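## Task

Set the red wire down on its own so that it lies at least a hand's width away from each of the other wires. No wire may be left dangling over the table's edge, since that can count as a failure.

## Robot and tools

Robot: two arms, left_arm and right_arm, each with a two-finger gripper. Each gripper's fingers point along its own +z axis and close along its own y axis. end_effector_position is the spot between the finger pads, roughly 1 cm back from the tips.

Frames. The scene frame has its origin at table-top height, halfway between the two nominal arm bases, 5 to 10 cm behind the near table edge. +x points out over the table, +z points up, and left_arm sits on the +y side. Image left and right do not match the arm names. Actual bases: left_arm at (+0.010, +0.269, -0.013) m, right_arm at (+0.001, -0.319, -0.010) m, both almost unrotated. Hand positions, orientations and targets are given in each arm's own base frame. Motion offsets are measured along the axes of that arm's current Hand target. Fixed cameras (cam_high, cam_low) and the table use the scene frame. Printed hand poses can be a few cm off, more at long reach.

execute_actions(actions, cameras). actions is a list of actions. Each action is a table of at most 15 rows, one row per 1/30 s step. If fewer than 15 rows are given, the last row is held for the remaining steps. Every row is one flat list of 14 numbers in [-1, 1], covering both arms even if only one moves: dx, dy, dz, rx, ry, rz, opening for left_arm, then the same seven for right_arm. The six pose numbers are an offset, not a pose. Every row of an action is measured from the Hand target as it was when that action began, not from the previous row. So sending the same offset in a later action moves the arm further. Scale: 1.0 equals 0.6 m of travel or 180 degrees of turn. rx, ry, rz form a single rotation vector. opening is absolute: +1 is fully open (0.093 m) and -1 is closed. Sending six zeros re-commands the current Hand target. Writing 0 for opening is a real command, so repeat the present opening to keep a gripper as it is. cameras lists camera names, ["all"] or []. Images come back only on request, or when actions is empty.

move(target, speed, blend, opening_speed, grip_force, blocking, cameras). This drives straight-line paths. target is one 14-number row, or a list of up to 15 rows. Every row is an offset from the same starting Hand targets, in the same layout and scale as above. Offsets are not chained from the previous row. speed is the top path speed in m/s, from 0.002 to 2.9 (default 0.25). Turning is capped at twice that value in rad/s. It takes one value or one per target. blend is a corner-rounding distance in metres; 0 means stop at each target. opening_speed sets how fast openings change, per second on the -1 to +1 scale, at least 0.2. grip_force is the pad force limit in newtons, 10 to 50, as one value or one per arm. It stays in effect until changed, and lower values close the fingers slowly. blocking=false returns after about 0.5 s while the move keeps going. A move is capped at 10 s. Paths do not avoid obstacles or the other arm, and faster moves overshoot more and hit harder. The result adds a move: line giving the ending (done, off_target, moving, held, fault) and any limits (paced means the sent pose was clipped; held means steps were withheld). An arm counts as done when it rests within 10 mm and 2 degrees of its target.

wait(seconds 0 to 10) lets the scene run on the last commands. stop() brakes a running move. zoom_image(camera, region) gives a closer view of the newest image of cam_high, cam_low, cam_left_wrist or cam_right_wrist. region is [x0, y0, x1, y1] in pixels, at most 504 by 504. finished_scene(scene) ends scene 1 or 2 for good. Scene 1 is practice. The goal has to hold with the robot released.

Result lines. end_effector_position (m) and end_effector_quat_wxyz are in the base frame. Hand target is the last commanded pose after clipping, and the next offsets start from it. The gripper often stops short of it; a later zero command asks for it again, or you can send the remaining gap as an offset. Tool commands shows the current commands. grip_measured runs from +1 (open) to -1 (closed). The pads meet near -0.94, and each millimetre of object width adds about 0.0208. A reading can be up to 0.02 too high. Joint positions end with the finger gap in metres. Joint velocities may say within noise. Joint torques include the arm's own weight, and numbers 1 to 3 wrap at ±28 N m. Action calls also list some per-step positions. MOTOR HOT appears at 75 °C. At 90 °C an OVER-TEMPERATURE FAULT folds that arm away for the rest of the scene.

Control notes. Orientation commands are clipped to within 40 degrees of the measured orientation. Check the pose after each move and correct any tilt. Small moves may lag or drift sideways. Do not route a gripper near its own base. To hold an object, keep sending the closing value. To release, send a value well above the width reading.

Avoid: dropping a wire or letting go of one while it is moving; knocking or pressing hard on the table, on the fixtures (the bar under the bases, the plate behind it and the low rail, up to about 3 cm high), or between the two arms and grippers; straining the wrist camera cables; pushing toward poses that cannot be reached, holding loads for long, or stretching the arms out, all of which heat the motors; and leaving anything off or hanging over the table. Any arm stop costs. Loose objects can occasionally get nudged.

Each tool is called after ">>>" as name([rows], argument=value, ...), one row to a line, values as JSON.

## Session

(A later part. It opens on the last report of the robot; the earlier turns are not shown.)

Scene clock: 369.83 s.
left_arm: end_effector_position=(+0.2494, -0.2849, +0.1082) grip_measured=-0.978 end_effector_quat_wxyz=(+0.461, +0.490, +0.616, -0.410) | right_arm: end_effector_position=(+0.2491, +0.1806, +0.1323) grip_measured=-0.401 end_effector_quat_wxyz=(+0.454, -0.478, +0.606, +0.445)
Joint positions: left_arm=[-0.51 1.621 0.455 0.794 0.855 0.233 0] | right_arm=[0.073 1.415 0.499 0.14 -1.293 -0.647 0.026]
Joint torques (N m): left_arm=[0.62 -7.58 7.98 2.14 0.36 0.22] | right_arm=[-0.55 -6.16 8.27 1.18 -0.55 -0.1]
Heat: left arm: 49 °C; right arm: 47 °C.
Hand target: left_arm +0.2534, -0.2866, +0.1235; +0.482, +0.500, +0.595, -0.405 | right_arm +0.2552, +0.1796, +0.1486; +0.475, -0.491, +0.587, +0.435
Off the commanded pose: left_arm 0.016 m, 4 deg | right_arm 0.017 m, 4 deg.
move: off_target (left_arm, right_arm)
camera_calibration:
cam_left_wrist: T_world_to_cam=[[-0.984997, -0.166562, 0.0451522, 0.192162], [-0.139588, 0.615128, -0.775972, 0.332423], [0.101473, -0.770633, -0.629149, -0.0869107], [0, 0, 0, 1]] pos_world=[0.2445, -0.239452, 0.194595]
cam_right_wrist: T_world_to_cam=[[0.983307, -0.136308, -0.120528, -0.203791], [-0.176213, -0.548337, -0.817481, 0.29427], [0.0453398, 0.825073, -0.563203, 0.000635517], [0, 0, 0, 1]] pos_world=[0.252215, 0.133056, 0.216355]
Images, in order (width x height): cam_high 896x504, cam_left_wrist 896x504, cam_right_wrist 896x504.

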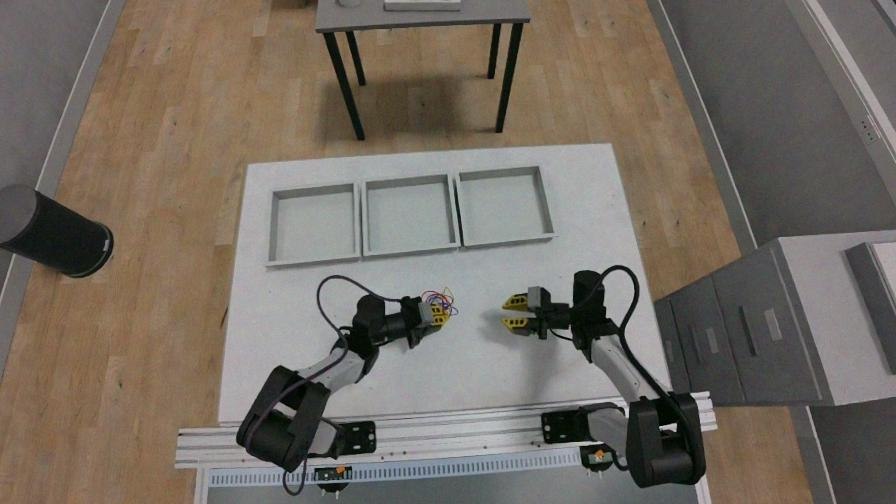

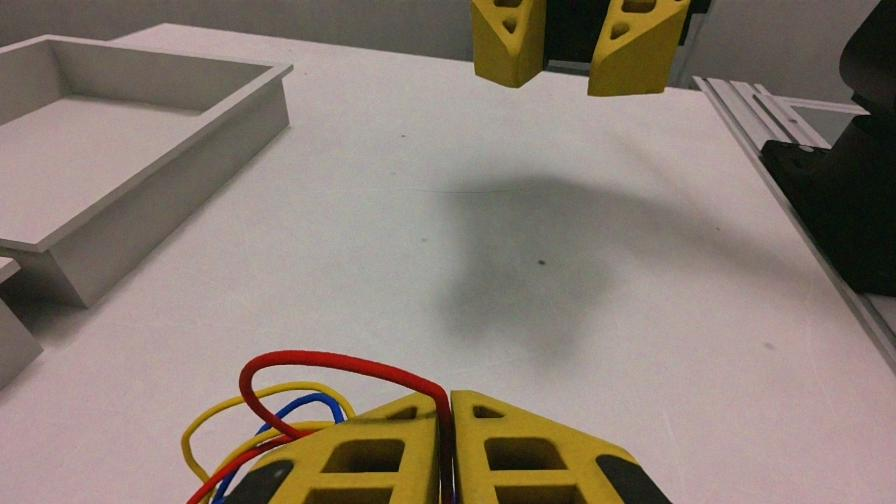

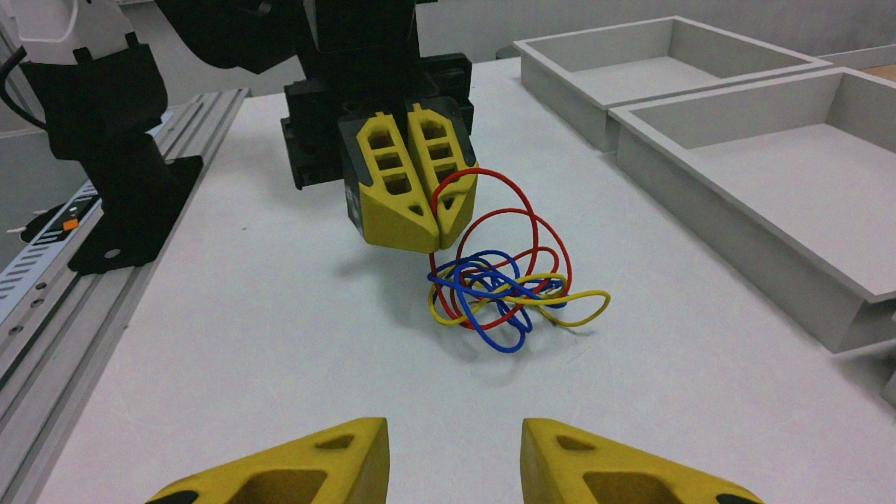

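>>> move(target=[0,0,0,0,0,0,-1,0.117,-0.042,0.120,0,0.055,0,0.0], cameras=["cam_high","cam_low","cam_right_wrist"], speed=0.15)

>>> zoom_image(camera="cam_low", region=[360, 180, 520, 340])

Scene clock: 395.70 s.
left_arm: end_effector_position=(+0.2493, -0.2849, +0.1081) grip_measured=-0.978 end_effector_quat_wxyz=(+0.461, +0.490, +0.616, -0.410) | right_arm: end_effector_position=(+0.2742, +0.2303, +0.0608) grip_measured=-0.001 end_effector_quat_wxyz=(+0.408, -0.520, +0.635, +0.400)
Joint positions: left_arm=[-0.51 1.621 0.455 0.793 0.855 0.233 0] | right_arm=[0.278 1.739 0.566 0.398 -1.052 -0.618 0.045]
Joint torques (N m): left_arm=[0.49 -7.57 8.08 2.08 0.33 0.18] | right_arm=[0.8 -4.79 7.73 1.61 -0.22 0.11]
Heat: left arm: 52 °C; right arm: 47 °C.
Hand target: left_arm +0.2534, -0.2866, +0.1235; +0.482, +0.500, +0.595, -0.405 | right_arm +0.2850, +0.2349, +0.0663; +0.423, -0.526, +0.626, +0.391
Off the commanded pose: left_arm 0.016 m, 4 deg | right_arm 0.013 m, 2 deg.
move: off_target (left_arm, right_arm)
camera_calibration:
cam_right_wrist: T_world_to_cam=[[0.986684, -0.130158, -0.0975331, -0.234089], [-0.160331, -0.677516, -0.71782, 0.286774], [0.0273501, 0.723899, -0.689363, -0.0458546], [0, 0, 0, 1]] pos_world=[0.278204, 0.19702, 0.15141]
Images, in order (width x height): cam_high 896x504, cam_low 896x504, cam_right_wrist 896x504.

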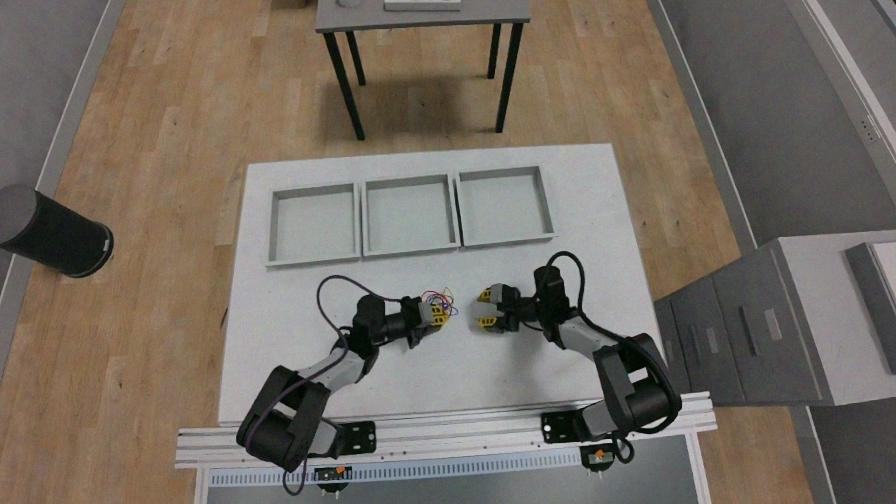

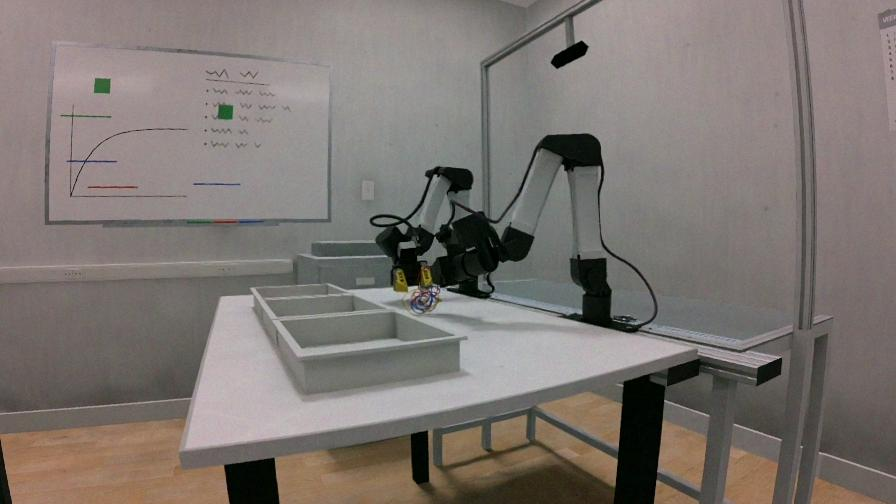

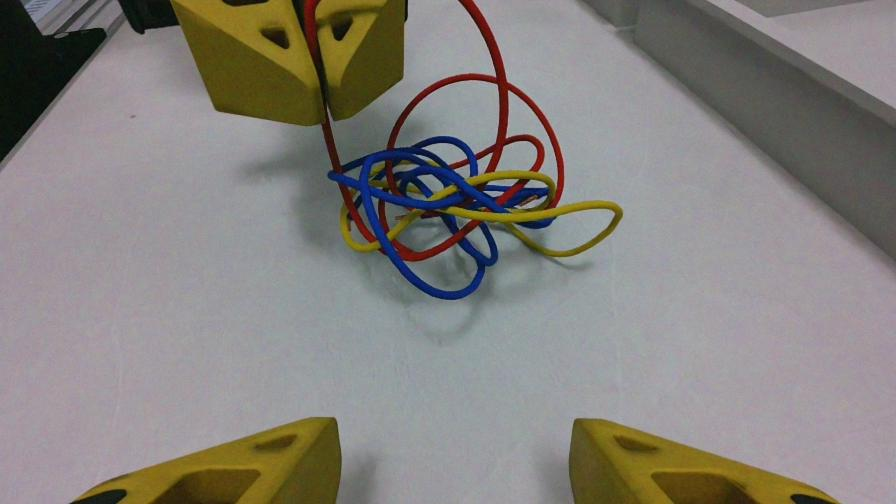

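Scaled by 3.150 from the camera's 896x504 image, which has a finer 1280x720 frame.

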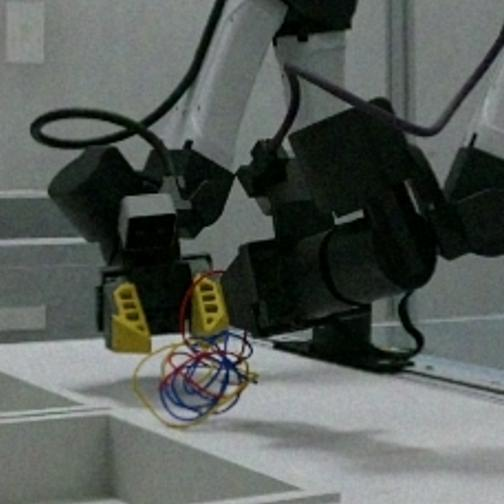

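>>> move(target=[0,0,0,0,0,0,-1,-0.004,0.0067,0.126,0,0,0,-0.05], cameras=["cam_low","cam_left_wrist","cam_right_wrist"], speed=0.06)

Scene clock: 414.23 s.
left_arm: end_effector_position=(+0.2493, -0.2849, +0.1081) grip_measured=-0.978 end_effector_quat_wxyz=(+0.461, +0.490, +0.616, -0.410) | right_arm: end_effector_position=(+0.2803, +0.3011, +0.0372) grip_measured=-0.048 end_effector_quat_wxyz=(+0.406, -0.525, +0.634, +0.397)
Joint positions: left_arm=[-0.51 1.621 0.455 0.793 0.855 0.233 0] | right_arm=[0.501 1.948 0.643 0.717 -0.877 -0.391 0.043]
Joint torques (N m): left_arm=[0.49 -7.65 8.12 2.12 0.36 0.2] | right_arm=[0.73 -6.35 6.95 1.76 -0.03 0.07]
Heat: left arm: 53 °C; right arm: 46 °C.
Hand target: left_arm +0.2534, -0.2866, +0.1235; +0.482, +0.500, +0.595, -0.405 | right_arm +0.2901, +0.3070, +0.0432; +0.423, -0.527, +0.626, +0.391
Off the commanded pose: left_arm 0.016 m, 4 deg | right_arm 0.013 m, 2 deg.
move: off_target (left_arm, right_arm)
camera_calibration:
cam_left_wrist: T_world_to_cam=[[-0.984991, -0.166539, 0.0453557, 0.192132], [-0.139777, 0.615458, -0.775677, 0.332415], [0.101266, -0.770374, -0.629499, -0.0867932], [0, 0, 0, 1]] pos_world=[0.244501, -0.239453, 0.194496]
cam_right_wrist: T_world_to_cam=[[0.987814, -0.124498, -0.0933999, -0.235417], [-0.15367, -0.685056, -0.712098, 0.318956], [0.0246703, 0.717773, -0.69584, -0.110701], [0, 0, 0, 1]] pos_world=[0.284293, 0.268653, 0.12811]
Images, in order (width x height): cam_low 896x504, cam_left_wrist 896x504, cam_right_wrist 896x504.

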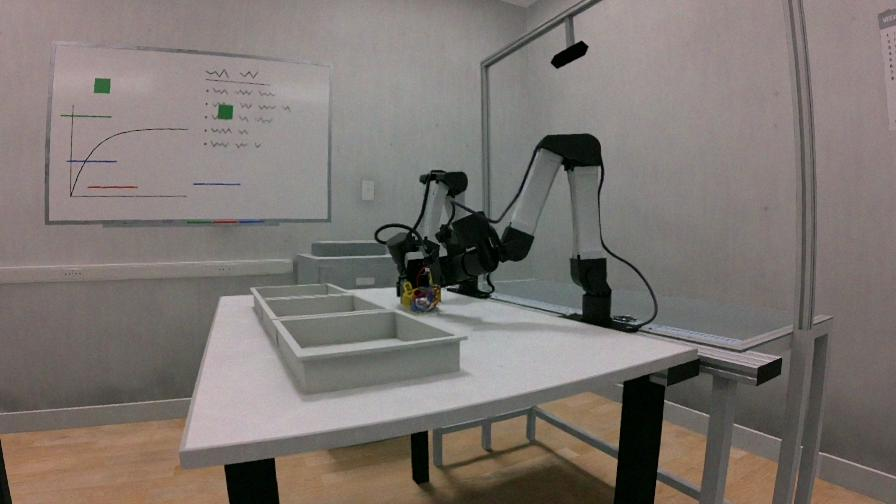

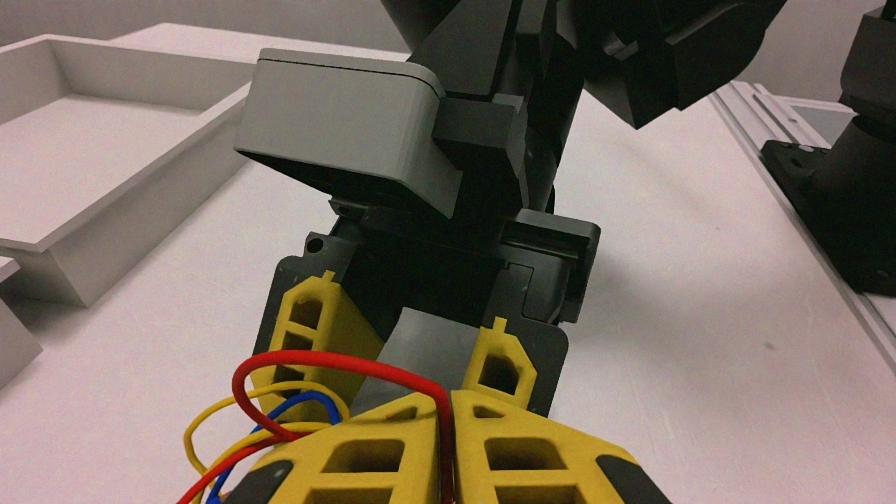

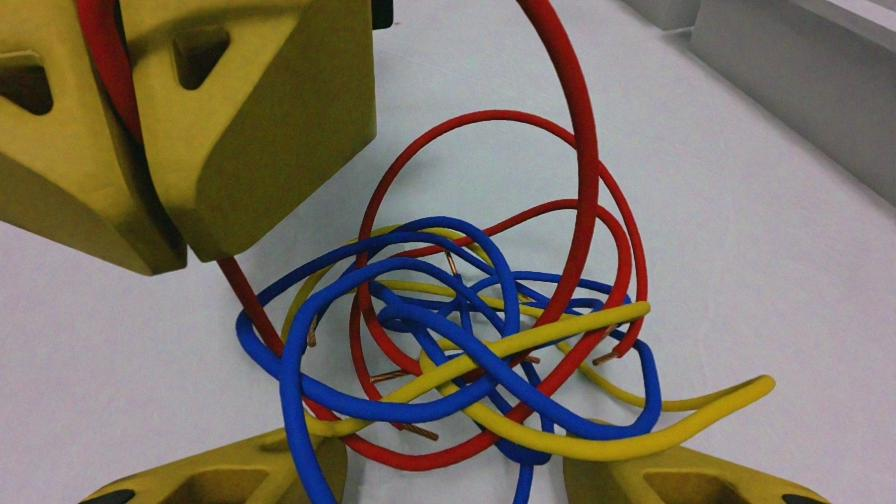

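>>> move(target=[0,0,0,0,0,0,-1,0,0,-0.045,0,0,0,0.2], cameras=["cam_right_wrist"], speed=0.06)

Scene clock: 426.17 s.
left_arm: end_effector_position=(+0.2493, -0.2849, +0.1081) grip_measured=-0.978 end_effector_quat_wxyz=(+0.461, +0.490, +0.616, -0.410) | right_arm: end_effector_position=(+0.2849, +0.2835, +0.0374) grip_measured=+0.199 end_effector_quat_wxyz=(+0.406, -0.522, +0.640, +0.393)
Joint positions: left_arm=[-0.51 1.621 0.455 0.793 0.855 0.233 0] | right_arm=[0.446 1.923 0.629 0.665 -0.907 -0.436 0.055]
Joint torques (N m): left_arm=[0.53 -7.6 8.16 2.13 0.32 0.2] | right_arm=[-0.92 -10.35 4.14 1.52 -0.41 -0.07]
Heat: left arm: 53 °C; right arm: 45 °C.
Hand target: left_arm +0.2534, -0.2866, +0.1235; +0.482, +0.500, +0.595, -0.405 | right_arm +0.2869, +0.2817, +0.0522; +0.423, -0.526, +0.626, +0.391
Off the commanded pose: left_arm 0.016 m, 4 deg | right_arm 0.015 m, 3 deg.
move: off_target (left_arm, right_arm)
camera_calibration:
cam_right_wrist: T_world_to_cam=[[0.985811, -0.138793, -0.0944079, -0.237452], [-0.164562, -0.688203, -0.706609, 0.311483], [0.0331005, 0.712119, -0.701278, -0.0986437], [0, 0, 0, 1]] pos_world=[0.288606, 0.251653, 0.128503]
Images, in order (width x height): cam_right_wrist 896x504.

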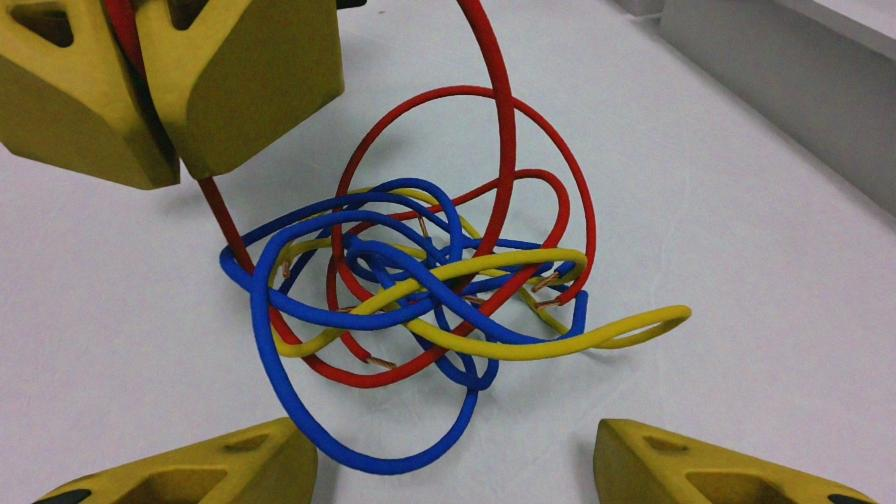

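>>> move(target=[0,0,0,0,0,0,-1,-0.0132,0.0287,-0.009,0,0,0,0.2], cameras=["cam_right_wrist"], speed=0.06)

Scene clock: 434.17 s.
left_arm: end_effector_position=(+0.2493, -0.2849, +0.1081) grip_measured=-0.978 end_effector_quat_wxyz=(+0.461, +0.490, +0.616, -0.410) | right_arm: end_effector_position=(+0.2700, +0.2804, +0.0512) grip_measured=+0.199 end_effector_quat_wxyz=(+0.411, -0.524, +0.633, +0.395)
Joint positions: left_arm=[-0.51 1.621 0.455 0.793 0.855 0.233 0] | right_arm=[0.456 1.836 0.57 0.659 -0.908 -0.427 0.055]
Joint torques (N m): left_arm=[0.51 -7.61 8.17 2.09 0.35 0.19] | right_arm=[0.7 -9.39 4.34 1.54 -0.24 0.09]
Heat: left arm: 53 °C; right arm: 45 °C.
Hand target: left_arm +0.2534, -0.2866, +0.1235; +0.482, +0.500, +0.595, -0.405 | right_arm +0.2699, +0.2817, +0.0622; +0.423, -0.526, +0.626, +0.391
Off the commanded pose: left_arm 0.016 m, 4 deg | right_arm 0.011 m, 2 deg.
move: off_target (left_arm, right_arm)
camera_calibration:
cam_right_wrist: T_world_to_cam=[[0.987763, -0.130976, -0.084672, -0.225173], [-0.151738, -0.68157, -0.715847, 0.311868], [0.0360487, 0.719935, -0.693104, -0.0896832], [0, 0, 0, 1]] pos_world=[0.272973, 0.247634, 0.142024]
Images, in order (width x height): cam_right_wrist 896x504.

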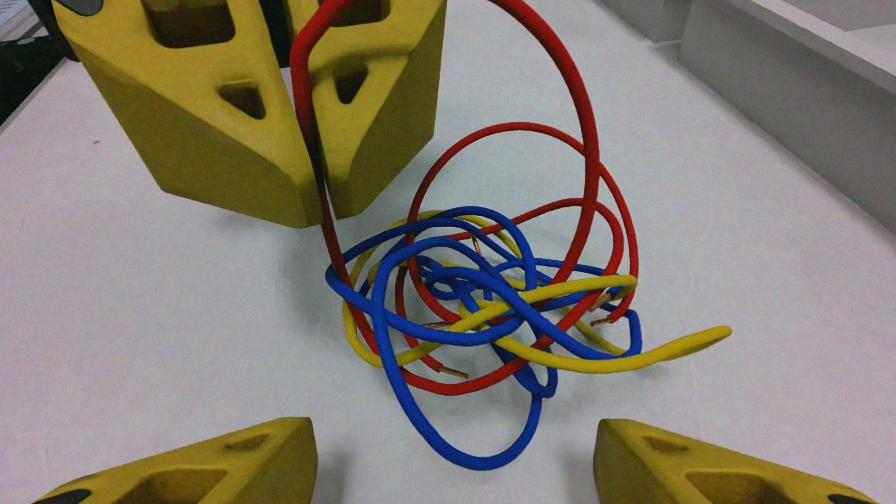

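>>> move([
  [0,0,0,0,0,0,-1,-0.002,-0.002,0.011,0,0,0,0.2],
  [0,0,0,0,0,0,-1,-0.002,-0.002,0.011,0,0,0,-0.9],
], cameras=["cam_right_wrist"], speed=0.06, opening_speed=0.6)

Scene clock: 448.33 s.
left_arm: end_effector_position=(+0.2492, -0.2849, +0.1080) grip_measured=-0.978 end_effector_quat_wxyz=(+0.460, +0.490, +0.616, -0.410) | right_arm: end_effector_position=(+0.2667, +0.2843, +0.0505) grip_measured=-0.897 end_effector_quat_wxyz=(+0.406, -0.524, +0.635, +0.398)
Joint positions: left_arm=[-0.51 1.621 0.455 0.792 0.855 0.233 0] | right_arm=[0.472 1.836 0.57 0.659 -0.899 -0.412 0.002]
Joint torques (N m): left_arm=[0.75 -7.66 8.1 2.09 0.37 0.18] | right_arm=[0.85 -7.99 6.05 1.7 -0.07 0.04]
Heat: left arm: 54 °C; right arm: 45 °C.
Hand target: left_arm +0.2534, -0.2866, +0.1235; +0.482, +0.500, +0.595, -0.405 | right_arm +0.2720, +0.2880, +0.0611; +0.423, -0.526, +0.626, +0.391
Off the commanded pose: left_arm 0.016 m, 4 deg | right_arm 0.012 m, 2 deg.
move: off_target (left_arm, right_arm); target 2's new opening was sent with right_arm's hand 0.012 m and 2 deg from that target
camera_calibration:
cam_right_wrist: T_world_to_cam=[[0.987224, -0.127276, -0.0958632, -0.221731], [-0.157364, -0.684344, -0.711976, 0.315643], [0.0250141, 0.717965, -0.695629, -0.0892252], [0, 0, 0, 1]] pos_world=[0.270801, 0.251848, 0.141407]
Images, in order (width x height): cam_right_wrist 896x504.

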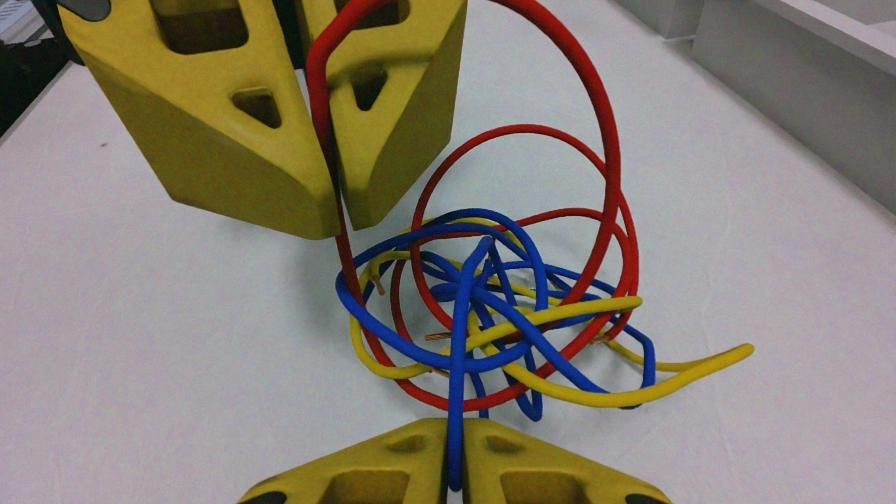

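>>> move([
  [0,0,0,0,0,0,-1,0,0,0,0,0,0,-1],
  [0,0,0,0,0,0,-1,0.0437,-0.0188,-0.1246,0,0,0,-1],
], cameras=["all"], speed=0.05)

>>> zoom_image(camera="cam_low", region=[360, 180, 520, 340])

Scene clock: 458.00 s.
left_arm: end_effector_position=(+0.2489, -0.2849, +0.1081) grip_measured=-0.978 end_effector_quat_wxyz=(+0.460, +0.491, +0.616, -0.411) | right_arm: end_effector_position=(+0.2673, +0.2095, +0.0478) grip_measured=-0.984 end_effector_quat_wxyz=(+0.404, -0.521, +0.640, +0.396)
Joint positions: left_arm=[-0.51 1.621 0.455 0.792 0.857 0.233 0] | right_arm=[0.211 1.744 0.535 0.325 -1.086 -0.73 0]
Joint torques (N m): left_arm=[0.58 -7.57 8.16 2.13 0.31 0.17] | right_arm=[-0.76 -8.5 5.45 1.18 -0.69 -0.08]
Heat: left arm: 54 °C; right arm: 45 °C.
Hand target: left_arm +0.2534, -0.2866, +0.1235; +0.482, +0.499, +0.595, -0.405 | right_arm +0.2720, +0.2081, +0.0613; +0.423, -0.527, +0.626, +0.391
Off the commanded pose: left_arm 0.016 m, 4 deg | right_arm 0.014 m, 3 deg.
move: off_target (left_arm, right_arm)
camera_calibration:
cam_left_wrist: T_world_to_cam=[[-0.985302, -0.164362, 0.0465225, 0.192318], [-0.1393, 0.61549, -0.775737, 0.332212], [0.0988679, -0.770816, -0.629339, -0.0863872], [0, 0, 0, 1]] pos_world=[0.244309, -0.239452, 0.194395]
cam_right_wrist: T_world_to_cam=[[0.985481, -0.13585, -0.101848, -0.229536], [-0.167749, -0.686327, -0.707683, 0.265591], [0.0262376, 0.714493, -0.699151, -0.0368766], [0, 0, 0, 1]] pos_world=[0.271723, 0.177448, 0.138795]

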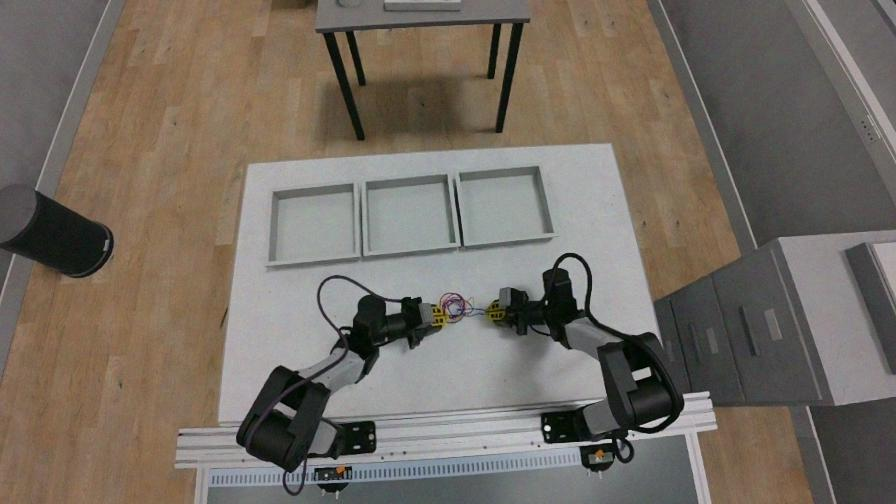

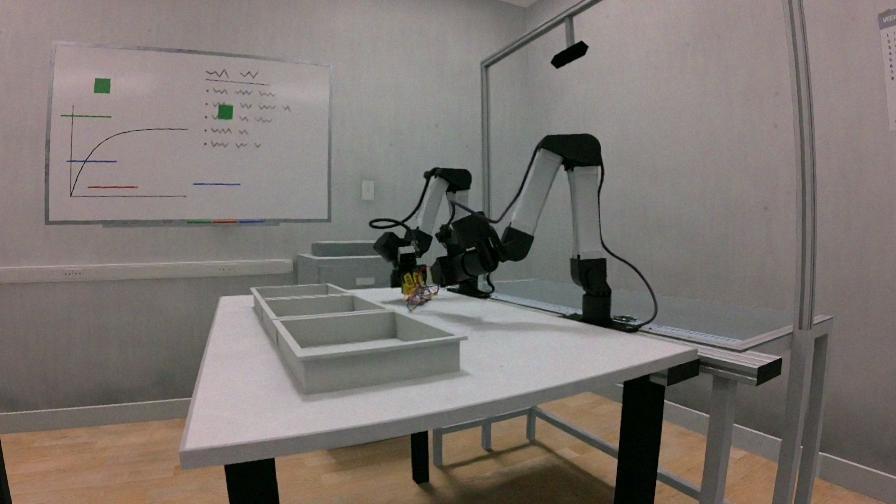

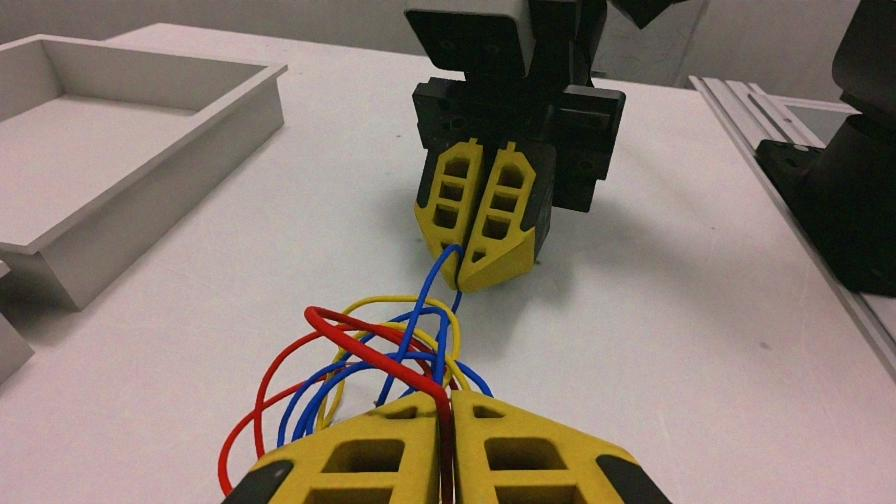

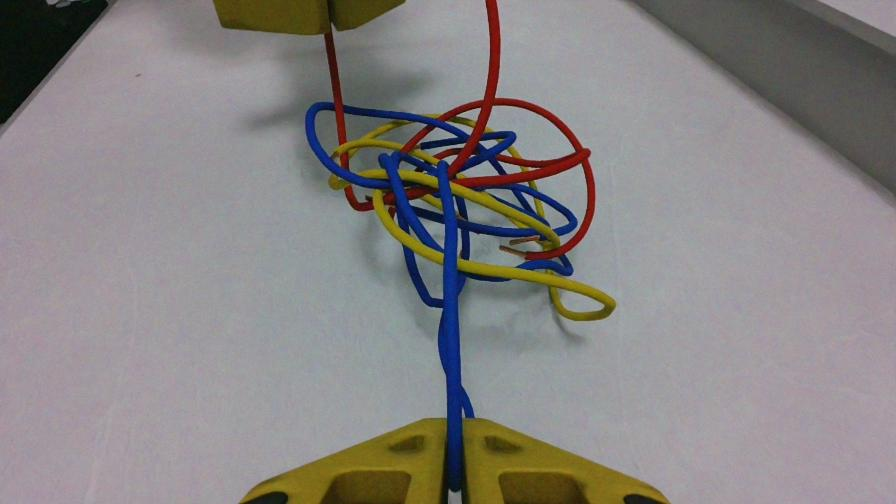

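Scaled by 3.150 from the camera's 896x504 image, which has a finer 1280x720 frame.

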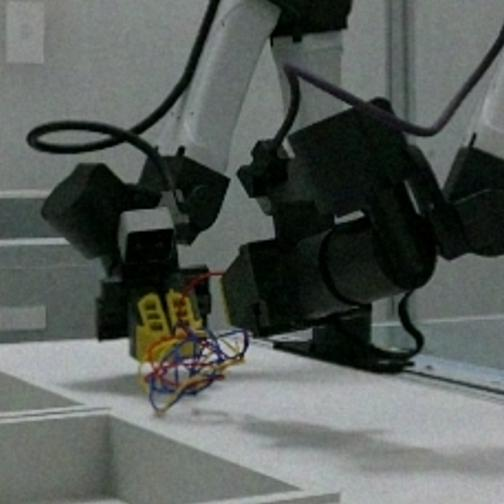

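>>> move(target=[0.0117,0.0237,-0.132,0,0,0,-1,0.0328,-0.0141,-0.0935,0,0,0,-1], cameras=["all"], speed=0.05)

>>> zoom_image(camera="cam_high", region=[380, 260, 520, 350])

Scene clock: 466.67 s.
left_arm: end_effector_position=(+0.2531, -0.2087, +0.1258) grip_measured=-0.978 end_effector_quat_wxyz=(+0.467, +0.491, +0.608, -0.413) | right_arm: end_effector_position=(+0.2619, +0.1520, +0.0552) grip_measured=-0.984 end_effector_quat_wxyz=(+0.410, -0.525, +0.630, +0.399)
Joint positions: left_arm=[-0.204 1.434 0.44 0.435 1.141 0.474 0] | right_arm=[-0.021 1.73 0.645 -0.265 -1.209 -1.257 0]
Joint torques (N m): left_arm=[1.01 -6.26 7.13 1.76 0.51 0.2] | right_arm=[-1.29 -5.31 7.19 0.61 -0.7 -0.02]
Heat: left arm: 54 °C; right arm: 44 °C.
Hand target: left_arm +0.2539, -0.2064, +0.1332; +0.482, +0.500, +0.595, -0.405 | right_arm +0.2721, +0.1480, +0.0613; +0.423, -0.526, +0.626, +0.391
Off the commanded pose: left_arm 0.008 m, 3 deg | right_arm 0.012 m, 2 deg.
move: off_target (left_arm, right_arm)
camera_calibration:
cam_left_wrist: T_world_to_cam=[[-0.986695, -0.158821, 0.0347776, 0.211145], [-0.124853, 0.603159, -0.787788, 0.295], [0.104141, -0.781649, -0.614963, -0.0222809], [0, 0, 0, 1]] pos_world=[0.247488, -0.161814, 0.211353]
cam_right_wrist: T_world_to_cam=[[0.988547, -0.121792, -0.0891198, -0.234993], [-0.148443, -0.67824, -0.719691, 0.224815], [0.0272081, 0.724678, -0.688551, 0.00721527], [0, 0, 0, 1]] pos_world=[0.265478, 0.118629, 0.145823]

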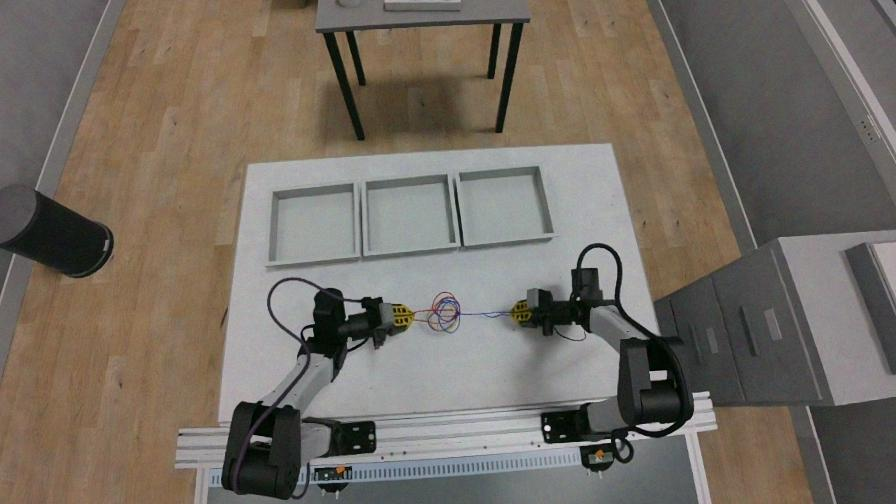

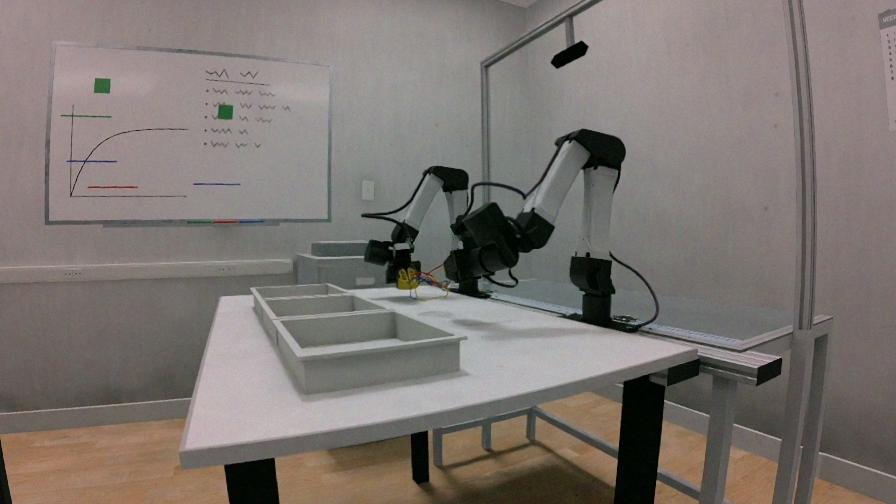

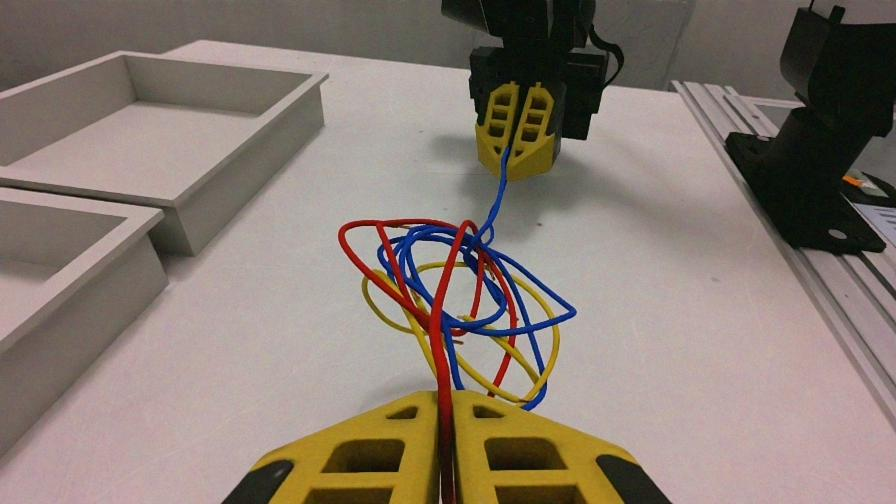

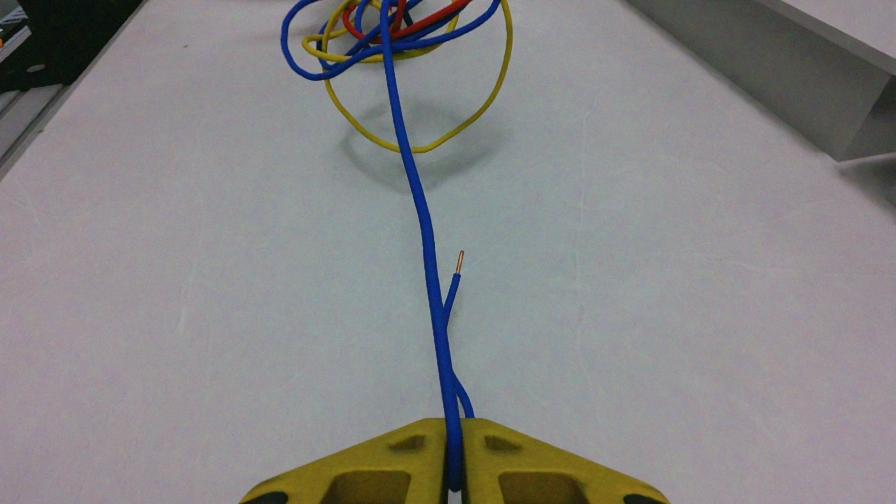

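Scaled by 3.600 from the camera's 896x504 image, which has a finer 1280x720 frame.

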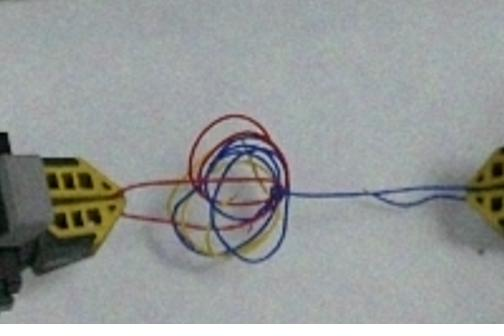

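>>> move(target=[0.035,0.0297,-0.16,0,0,0,-1,0.0273,-0.0118,-0.0779,0,0,0,-1], cameras=["all"], speed=0.05)

>>> zoom_image(camera="cam_high", region=[380, 260, 540, 350])

Scene clock: 475.63 s.
left_arm: end_effector_position=(+0.2450, -0.1119, +0.1278) grip_measured=-0.978 end_effector_quat_wxyz=(+0.468, +0.491, +0.603, -0.419) | right_arm: end_effector_position=(+0.2633, +0.1056, +0.0617) grip_measured=-0.984 end_effector_quat_wxyz=(+0.418, -0.525, +0.622, +0.402)
Joint positions: left_arm=[0.227 1.65 0.805 -1.045 1.348 1.851 0] | right_arm=[-0.21 1.864 0.836 -0.841 -1.222 -1.822 0]
Joint torques (N m): left_arm=[1.37 -4.52 9.1 -0.07 0.69 0.2] | right_arm=[-1.47 -5.16 6.65 -0.13 -0.53 -0.07]
Heat: left arm: 52 °C; right arm: 44 °C.
Hand target: left_arm +0.2544, -0.1066, +0.1325; +0.482, +0.500, +0.595, -0.405 | right_arm +0.2721, +0.0980, +0.0613; +0.423, -0.526, +0.626, +0.391
Off the commanded pose: left_arm 0.012 m, 3 deg | right_arm 0.012 m, 1 deg.
move: off_target (left_arm, right_arm)
camera_calibration:
cam_left_wrist: T_world_to_cam=[[-0.988169, -0.148884, 0.0368204, 0.219631], [-0.119222, 0.594664, -0.795086, 0.235713], [0.0964797, -0.790069, -0.605379, 0.0551665], [0, 0, 0, 1]] pos_world=[0.239812, -0.0638854, 0.212722]
cam_right_wrist: T_world_to_cam=[[0.990311, -0.115714, -0.0767737, -0.243351], [-0.134679, -0.66557, -0.734084, 0.194095], [0.0338454, 0.737311, -0.674705, 0.0412817], [0, 0, 0, 1]] pos_world=[0.265736, 0.0705872, 0.151652]

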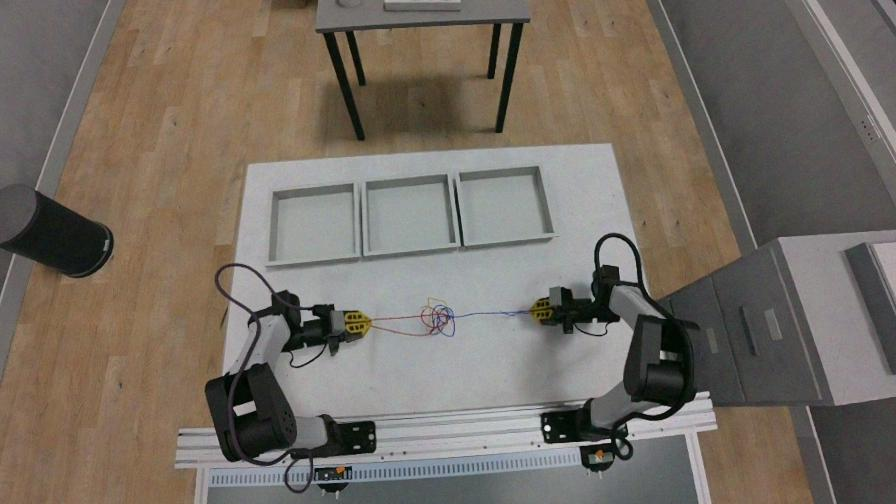

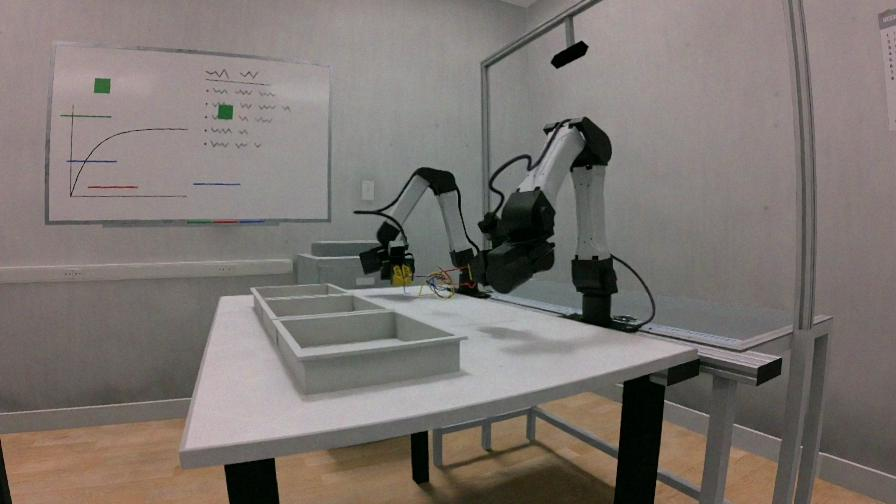

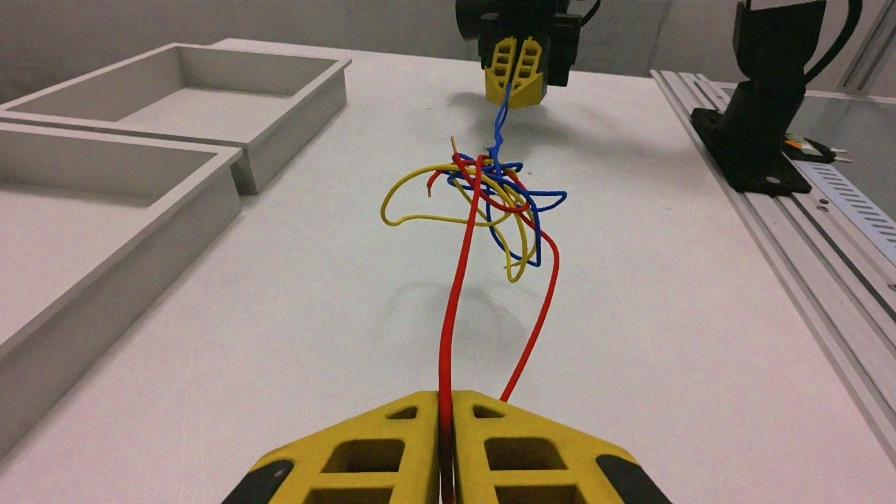

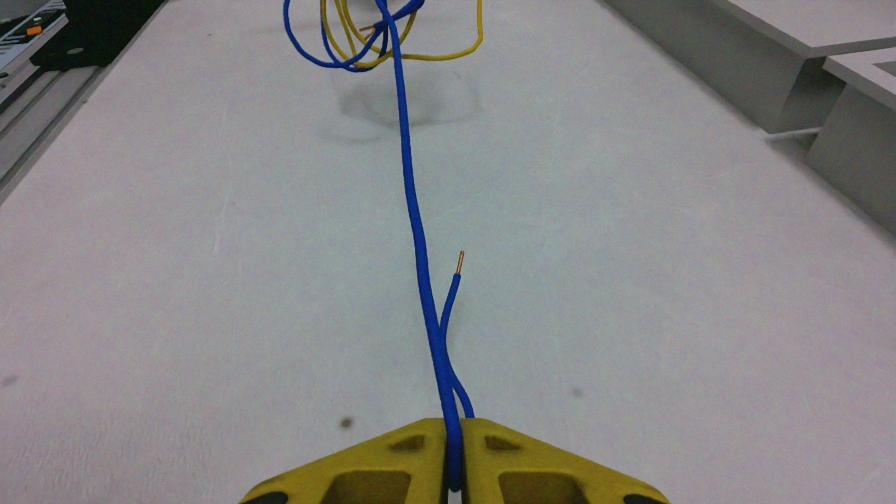

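Scaled by 3.150 from the camera's 896x504 image, which has a finer 1280x720 frame.

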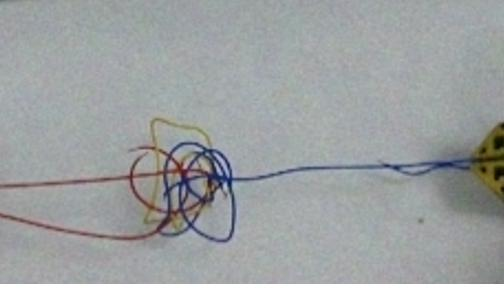

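>>> move(target=[-0.017,0.1287,-0.1533,-0.19,0.002,-0.042,-1,0,0,0,0,0,0,-1], cameras=["all"], speed=0.05)

>>> zoom_image(camera="cam_high", region=[320, 250, 540, 360])

Scene clock: 490.23 s.
left_arm: end_effector_position=(+0.3063, -0.0233, +0.1618) grip_measured=-0.978 end_effector_quat_wxyz=(+0.561, +0.304, +0.711, -0.295) | right_arm: end_effector_position=(+0.2627, +0.1064, +0.0648) grip_measured=-0.984 end_effector_quat_wxyz=(+0.421, -0.518, +0.622, +0.409)
Joint positions: left_arm=[0.479 1.321 0.574 -0.032 1.289 0.68 0] | right_arm=[-0.212 1.864 0.836 -0.855 -1.239 -1.823 0]
Joint torques (N m): left_arm=[2.8 -5.57 6.89 2.19 -0.11 -0.09] | right_arm=[-1.7 -5.14 6.84 -0.08 -0.32 -0.02]
Heat: left arm: 50 °C; right arm: 44 °C.
Hand target: left_arm +0.3153, -0.0067, +0.1614; +0.578, +0.297, +0.721, -0.241 | right_arm +0.2721, +0.0980, +0.0612; +0.423, -0.526, +0.626, +0.391
Off the commanded pose: left_arm 0.019 m, 7 deg | right_arm 0.013 m, 2 deg.
move: off_target (left_arm, right_arm)
camera_calibration:
cam_left_wrist: T_world_to_cam=[[-0.775186, -0.627858, 0.0698641, 0.210426], [-0.417593, 0.426292, -0.802429, 0.306082], [0.474029, -0.651206, -0.592644, 0.0254234], [0, 0, 0, 1]] pos_world=[0.278885, 0.0181934, 0.245975]
cam_right_wrist: T_world_to_cam=[[0.988856, -0.119967, -0.0881568, -0.240856], [-0.145401, -0.651078, -0.744954, 0.198801], [0.0319731, 0.74947, -0.661266, 0.0411086], [0, 0, 0, 1]] pos_world=[0.265764, 0.0697303, 0.154048]

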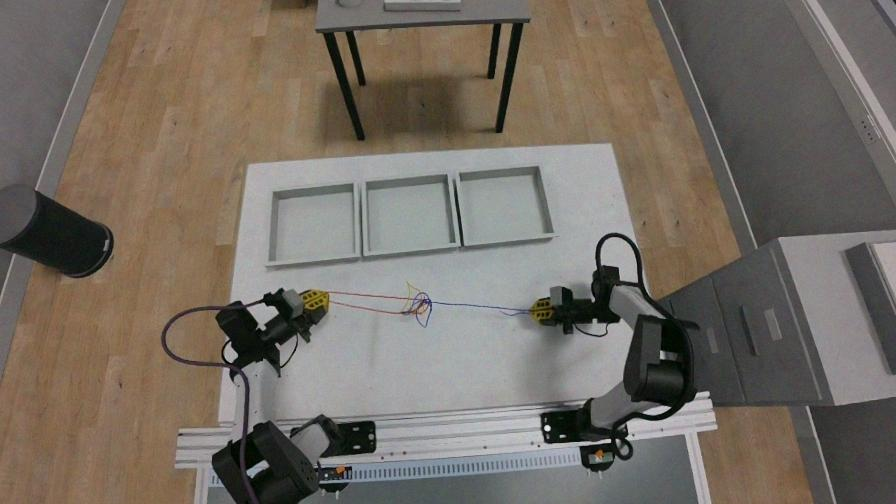

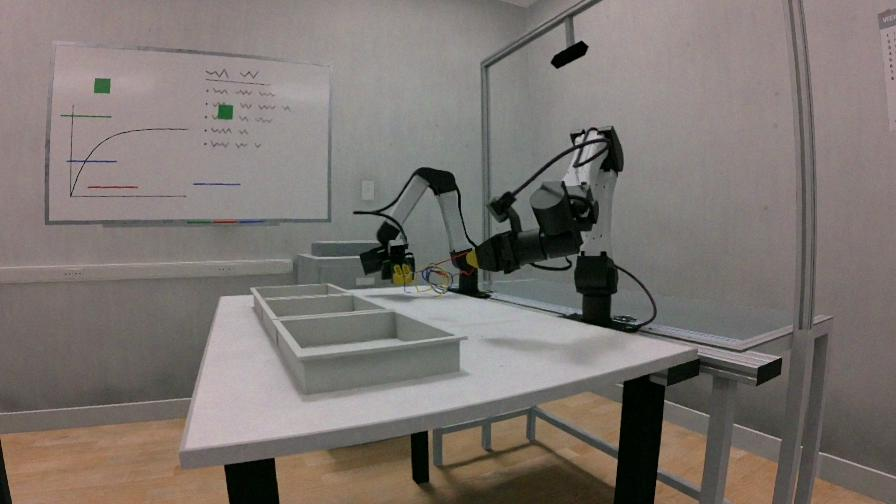

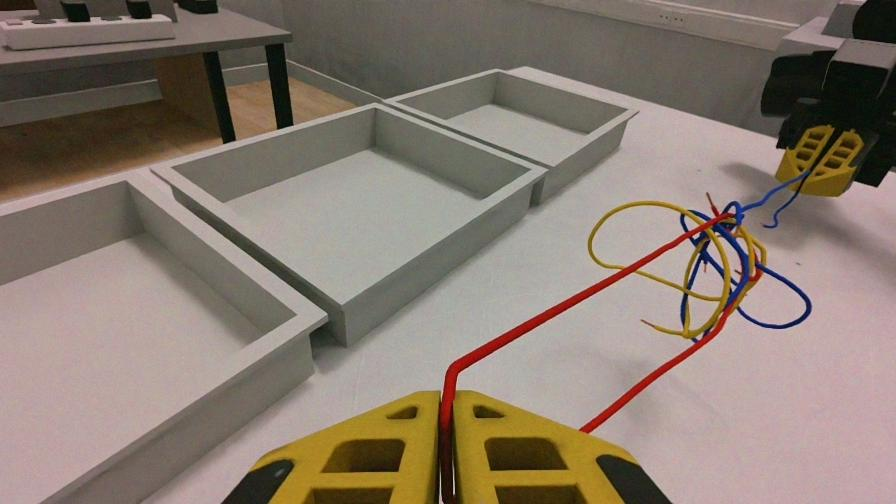

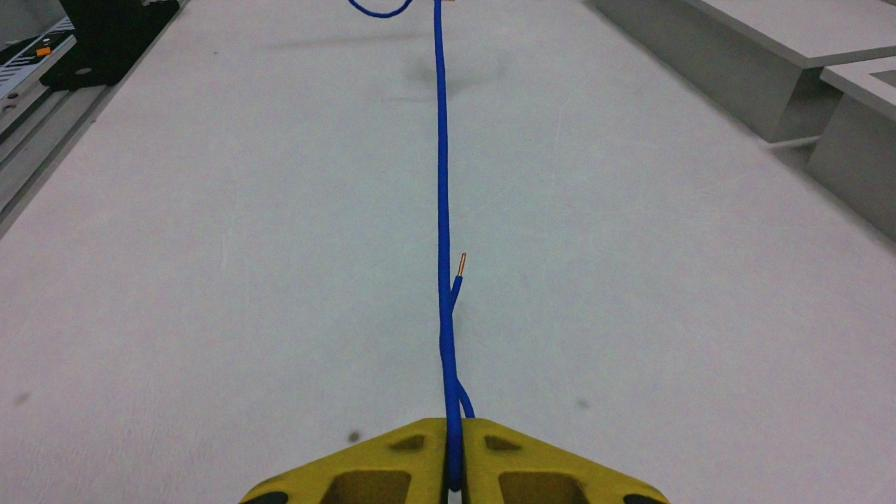

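Scaled by 2.291 from the camera's 896x504 image, which has a finer 1280x720 frame.

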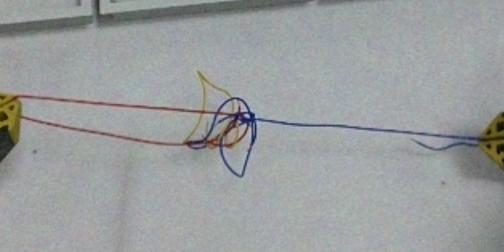

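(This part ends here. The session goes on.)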